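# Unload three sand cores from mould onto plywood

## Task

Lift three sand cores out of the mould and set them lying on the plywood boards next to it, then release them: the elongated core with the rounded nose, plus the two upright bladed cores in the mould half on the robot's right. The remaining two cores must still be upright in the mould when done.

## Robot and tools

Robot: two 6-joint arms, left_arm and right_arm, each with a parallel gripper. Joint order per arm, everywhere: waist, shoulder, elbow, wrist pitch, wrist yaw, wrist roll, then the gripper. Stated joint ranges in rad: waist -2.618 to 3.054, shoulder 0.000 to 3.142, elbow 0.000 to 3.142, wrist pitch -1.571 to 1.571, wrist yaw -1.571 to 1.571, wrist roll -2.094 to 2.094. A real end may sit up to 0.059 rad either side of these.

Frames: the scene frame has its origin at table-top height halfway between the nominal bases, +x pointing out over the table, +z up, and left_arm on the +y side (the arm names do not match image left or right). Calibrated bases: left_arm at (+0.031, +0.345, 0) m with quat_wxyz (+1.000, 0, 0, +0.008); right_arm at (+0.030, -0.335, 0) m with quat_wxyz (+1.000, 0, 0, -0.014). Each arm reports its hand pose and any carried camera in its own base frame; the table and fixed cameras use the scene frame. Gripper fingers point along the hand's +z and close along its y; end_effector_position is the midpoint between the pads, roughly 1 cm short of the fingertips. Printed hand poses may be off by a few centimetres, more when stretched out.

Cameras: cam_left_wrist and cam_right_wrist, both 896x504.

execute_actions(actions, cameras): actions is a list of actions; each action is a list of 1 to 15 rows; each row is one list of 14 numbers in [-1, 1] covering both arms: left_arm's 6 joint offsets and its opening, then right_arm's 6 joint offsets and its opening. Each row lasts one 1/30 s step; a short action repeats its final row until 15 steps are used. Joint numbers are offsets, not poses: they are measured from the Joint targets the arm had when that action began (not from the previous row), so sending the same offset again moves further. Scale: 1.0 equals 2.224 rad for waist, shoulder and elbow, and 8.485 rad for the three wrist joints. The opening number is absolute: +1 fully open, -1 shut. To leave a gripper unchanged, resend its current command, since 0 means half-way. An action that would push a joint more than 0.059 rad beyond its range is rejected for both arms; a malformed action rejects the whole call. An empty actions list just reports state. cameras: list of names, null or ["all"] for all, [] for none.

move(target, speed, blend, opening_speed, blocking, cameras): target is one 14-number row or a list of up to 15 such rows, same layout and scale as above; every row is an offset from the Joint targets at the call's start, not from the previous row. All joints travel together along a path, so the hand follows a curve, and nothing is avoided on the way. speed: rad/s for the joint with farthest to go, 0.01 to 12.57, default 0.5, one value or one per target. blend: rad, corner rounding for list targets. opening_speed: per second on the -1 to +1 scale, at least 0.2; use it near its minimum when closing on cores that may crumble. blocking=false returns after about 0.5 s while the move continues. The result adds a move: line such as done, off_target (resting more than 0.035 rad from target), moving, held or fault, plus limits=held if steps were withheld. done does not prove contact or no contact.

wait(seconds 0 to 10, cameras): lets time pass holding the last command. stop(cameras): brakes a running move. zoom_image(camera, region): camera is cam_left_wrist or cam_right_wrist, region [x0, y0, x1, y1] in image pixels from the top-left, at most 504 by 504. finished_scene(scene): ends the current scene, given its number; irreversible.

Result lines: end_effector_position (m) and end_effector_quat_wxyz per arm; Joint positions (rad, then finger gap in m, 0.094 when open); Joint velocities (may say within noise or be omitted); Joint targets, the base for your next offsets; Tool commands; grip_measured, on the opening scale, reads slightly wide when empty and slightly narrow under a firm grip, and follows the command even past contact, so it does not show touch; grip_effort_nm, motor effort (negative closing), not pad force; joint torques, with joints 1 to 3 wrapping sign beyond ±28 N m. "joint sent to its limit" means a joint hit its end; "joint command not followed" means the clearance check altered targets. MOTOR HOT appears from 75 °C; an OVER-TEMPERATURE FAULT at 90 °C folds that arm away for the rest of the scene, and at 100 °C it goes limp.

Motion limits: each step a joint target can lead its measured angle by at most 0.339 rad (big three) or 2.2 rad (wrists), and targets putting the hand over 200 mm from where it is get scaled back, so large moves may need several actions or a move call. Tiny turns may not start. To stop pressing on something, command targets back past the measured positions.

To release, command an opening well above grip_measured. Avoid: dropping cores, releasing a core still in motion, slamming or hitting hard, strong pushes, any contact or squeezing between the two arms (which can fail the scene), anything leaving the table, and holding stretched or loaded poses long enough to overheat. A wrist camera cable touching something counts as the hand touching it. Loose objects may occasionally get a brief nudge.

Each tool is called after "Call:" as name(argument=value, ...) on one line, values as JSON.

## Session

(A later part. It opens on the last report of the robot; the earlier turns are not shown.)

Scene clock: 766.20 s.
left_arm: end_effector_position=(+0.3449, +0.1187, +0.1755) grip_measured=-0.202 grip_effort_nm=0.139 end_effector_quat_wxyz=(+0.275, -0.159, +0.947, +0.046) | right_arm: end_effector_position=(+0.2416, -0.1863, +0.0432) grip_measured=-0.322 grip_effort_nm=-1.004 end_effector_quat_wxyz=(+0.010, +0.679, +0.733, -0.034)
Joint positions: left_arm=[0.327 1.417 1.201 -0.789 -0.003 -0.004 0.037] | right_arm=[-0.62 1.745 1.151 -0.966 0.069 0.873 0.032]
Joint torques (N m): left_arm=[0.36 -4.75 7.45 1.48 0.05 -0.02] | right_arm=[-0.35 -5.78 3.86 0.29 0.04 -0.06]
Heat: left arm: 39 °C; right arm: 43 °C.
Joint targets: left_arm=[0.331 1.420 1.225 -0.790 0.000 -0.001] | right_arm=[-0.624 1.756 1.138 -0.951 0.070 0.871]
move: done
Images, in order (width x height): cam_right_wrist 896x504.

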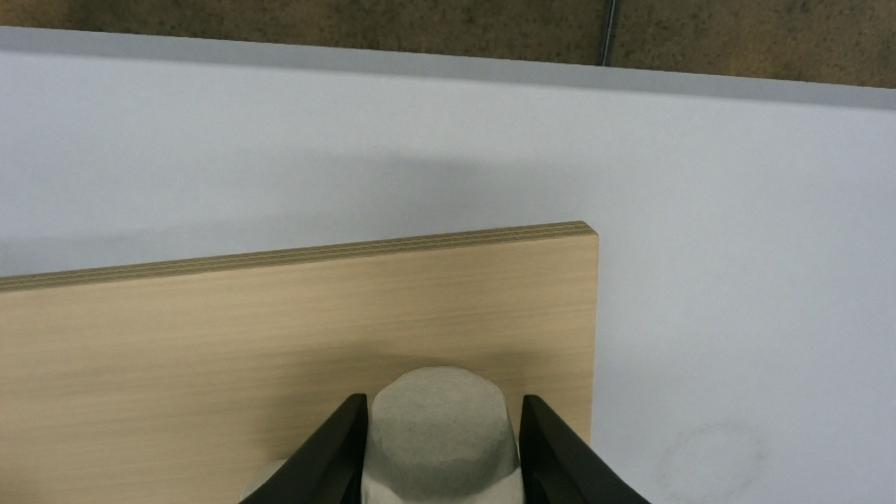

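Call:
move(target=[0,0,0,0,0,0,-0.2,0,0,0,0,0,0,-0.15], opening_speed=0.2, cameras=["cam_right_wrist"])

Call:
move(target=[0,0,0,0,0,0,-0.2,0,-0.02,0.15,-0.034,0,0,-0.15], speed=0.12, cameras=["cam_right_wrist"])

Scene clock: 771.60 s.
left_arm: end_effector_position=(+0.3449, +0.1187, +0.1755) grip_measured=-0.202 grip_effort_nm=0.149 end_effector_quat_wxyz=(+0.275, -0.159, +0.947, +0.046) | right_arm: end_effector_position=(+0.2416, -0.1863, +0.0421) grip_measured=-0.153 grip_effort_nm=0.173 end_effector_quat_wxyz=(+0.011, +0.679, +0.734, -0.034)
Joint positions: left_arm=[0.327 1.417 1.201 -0.789 -0.003 -0.004 0.037] | right_arm=[-0.62 1.745 1.146 -0.96 0.069 0.873 0.04]
Joint torques (N m): left_arm=[0.31 -4.75 7.41 1.46 0.05 0] | right_arm=[-0.38 -5.79 4.26 0.21 0.03 -0.07]
Heat: left arm: 39 °C; right arm: 42 °C.
Joint targets: left_arm=[0.331 1.420 1.225 -0.790 0.000 -0.001] | right_arm=[-0.624 1.756 1.138 -0.952 0.070 0.871]
move: done
Images, in order (width x height): cam_right_wrist 896x504.

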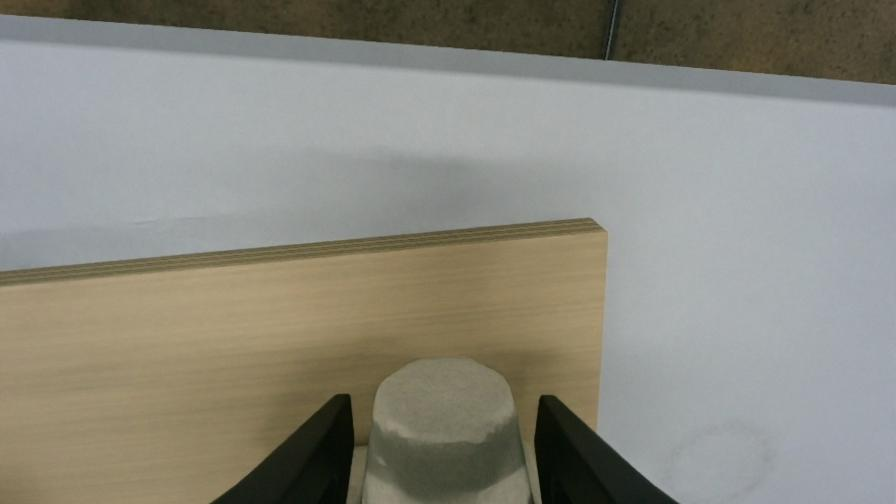

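Scene clock: 774.93 s.
left_arm: end_effector_position=(+0.3449, +0.1187, +0.1755) grip_measured=-0.202 grip_effort_nm=0.144 end_effector_quat_wxyz=(+0.275, -0.159, +0.947, +0.046) | right_arm: end_effector_position=(+0.2612, -0.2003, +0.1155) grip_measured=-0.153 grip_effort_nm=0.173 end_effector_quat_wxyz=(+0.027, +0.679, +0.733, -0.032)
Joint positions: left_arm=[0.327 1.417 1.201 -0.789 -0.003 -0.004 0.037] | right_arm=[-0.62 1.745 1.444 -1.223 0.069 0.873 0.04]
Joint torques (N m): left_arm=[0.27 -4.72 7.42 1.46 0.05 -0.02] | right_arm=[-0.35 -9.66 7.42 0.04 0.04 -0.06]
Heat: left arm: 39 °C; right arm: 42 °C.
Joint targets: left_arm=[0.331 1.420 1.225 -0.790 0.000 -0.001] | right_arm=[-0.624 1.712 1.472 -1.240 0.070 0.871]
move: done
Images, in order (width x height): cam_right_wrist 896x504.

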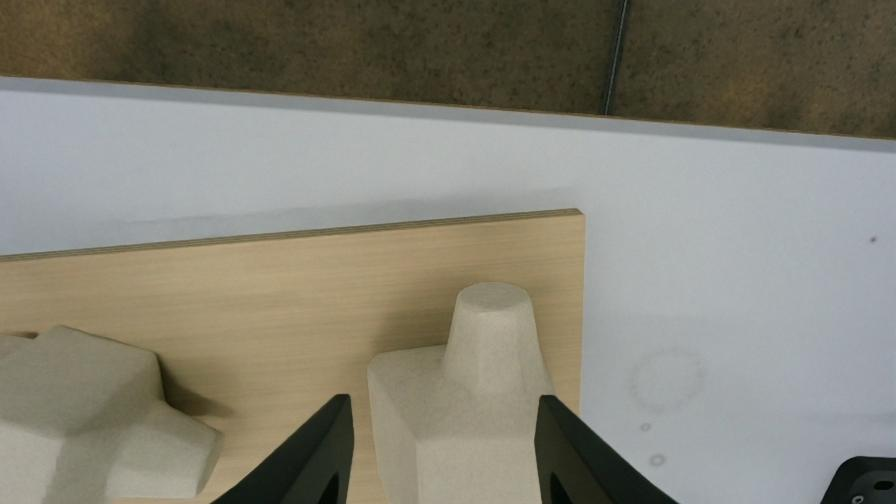

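Call:
finished_scene(scene=1)

The scene is finished: the task was done.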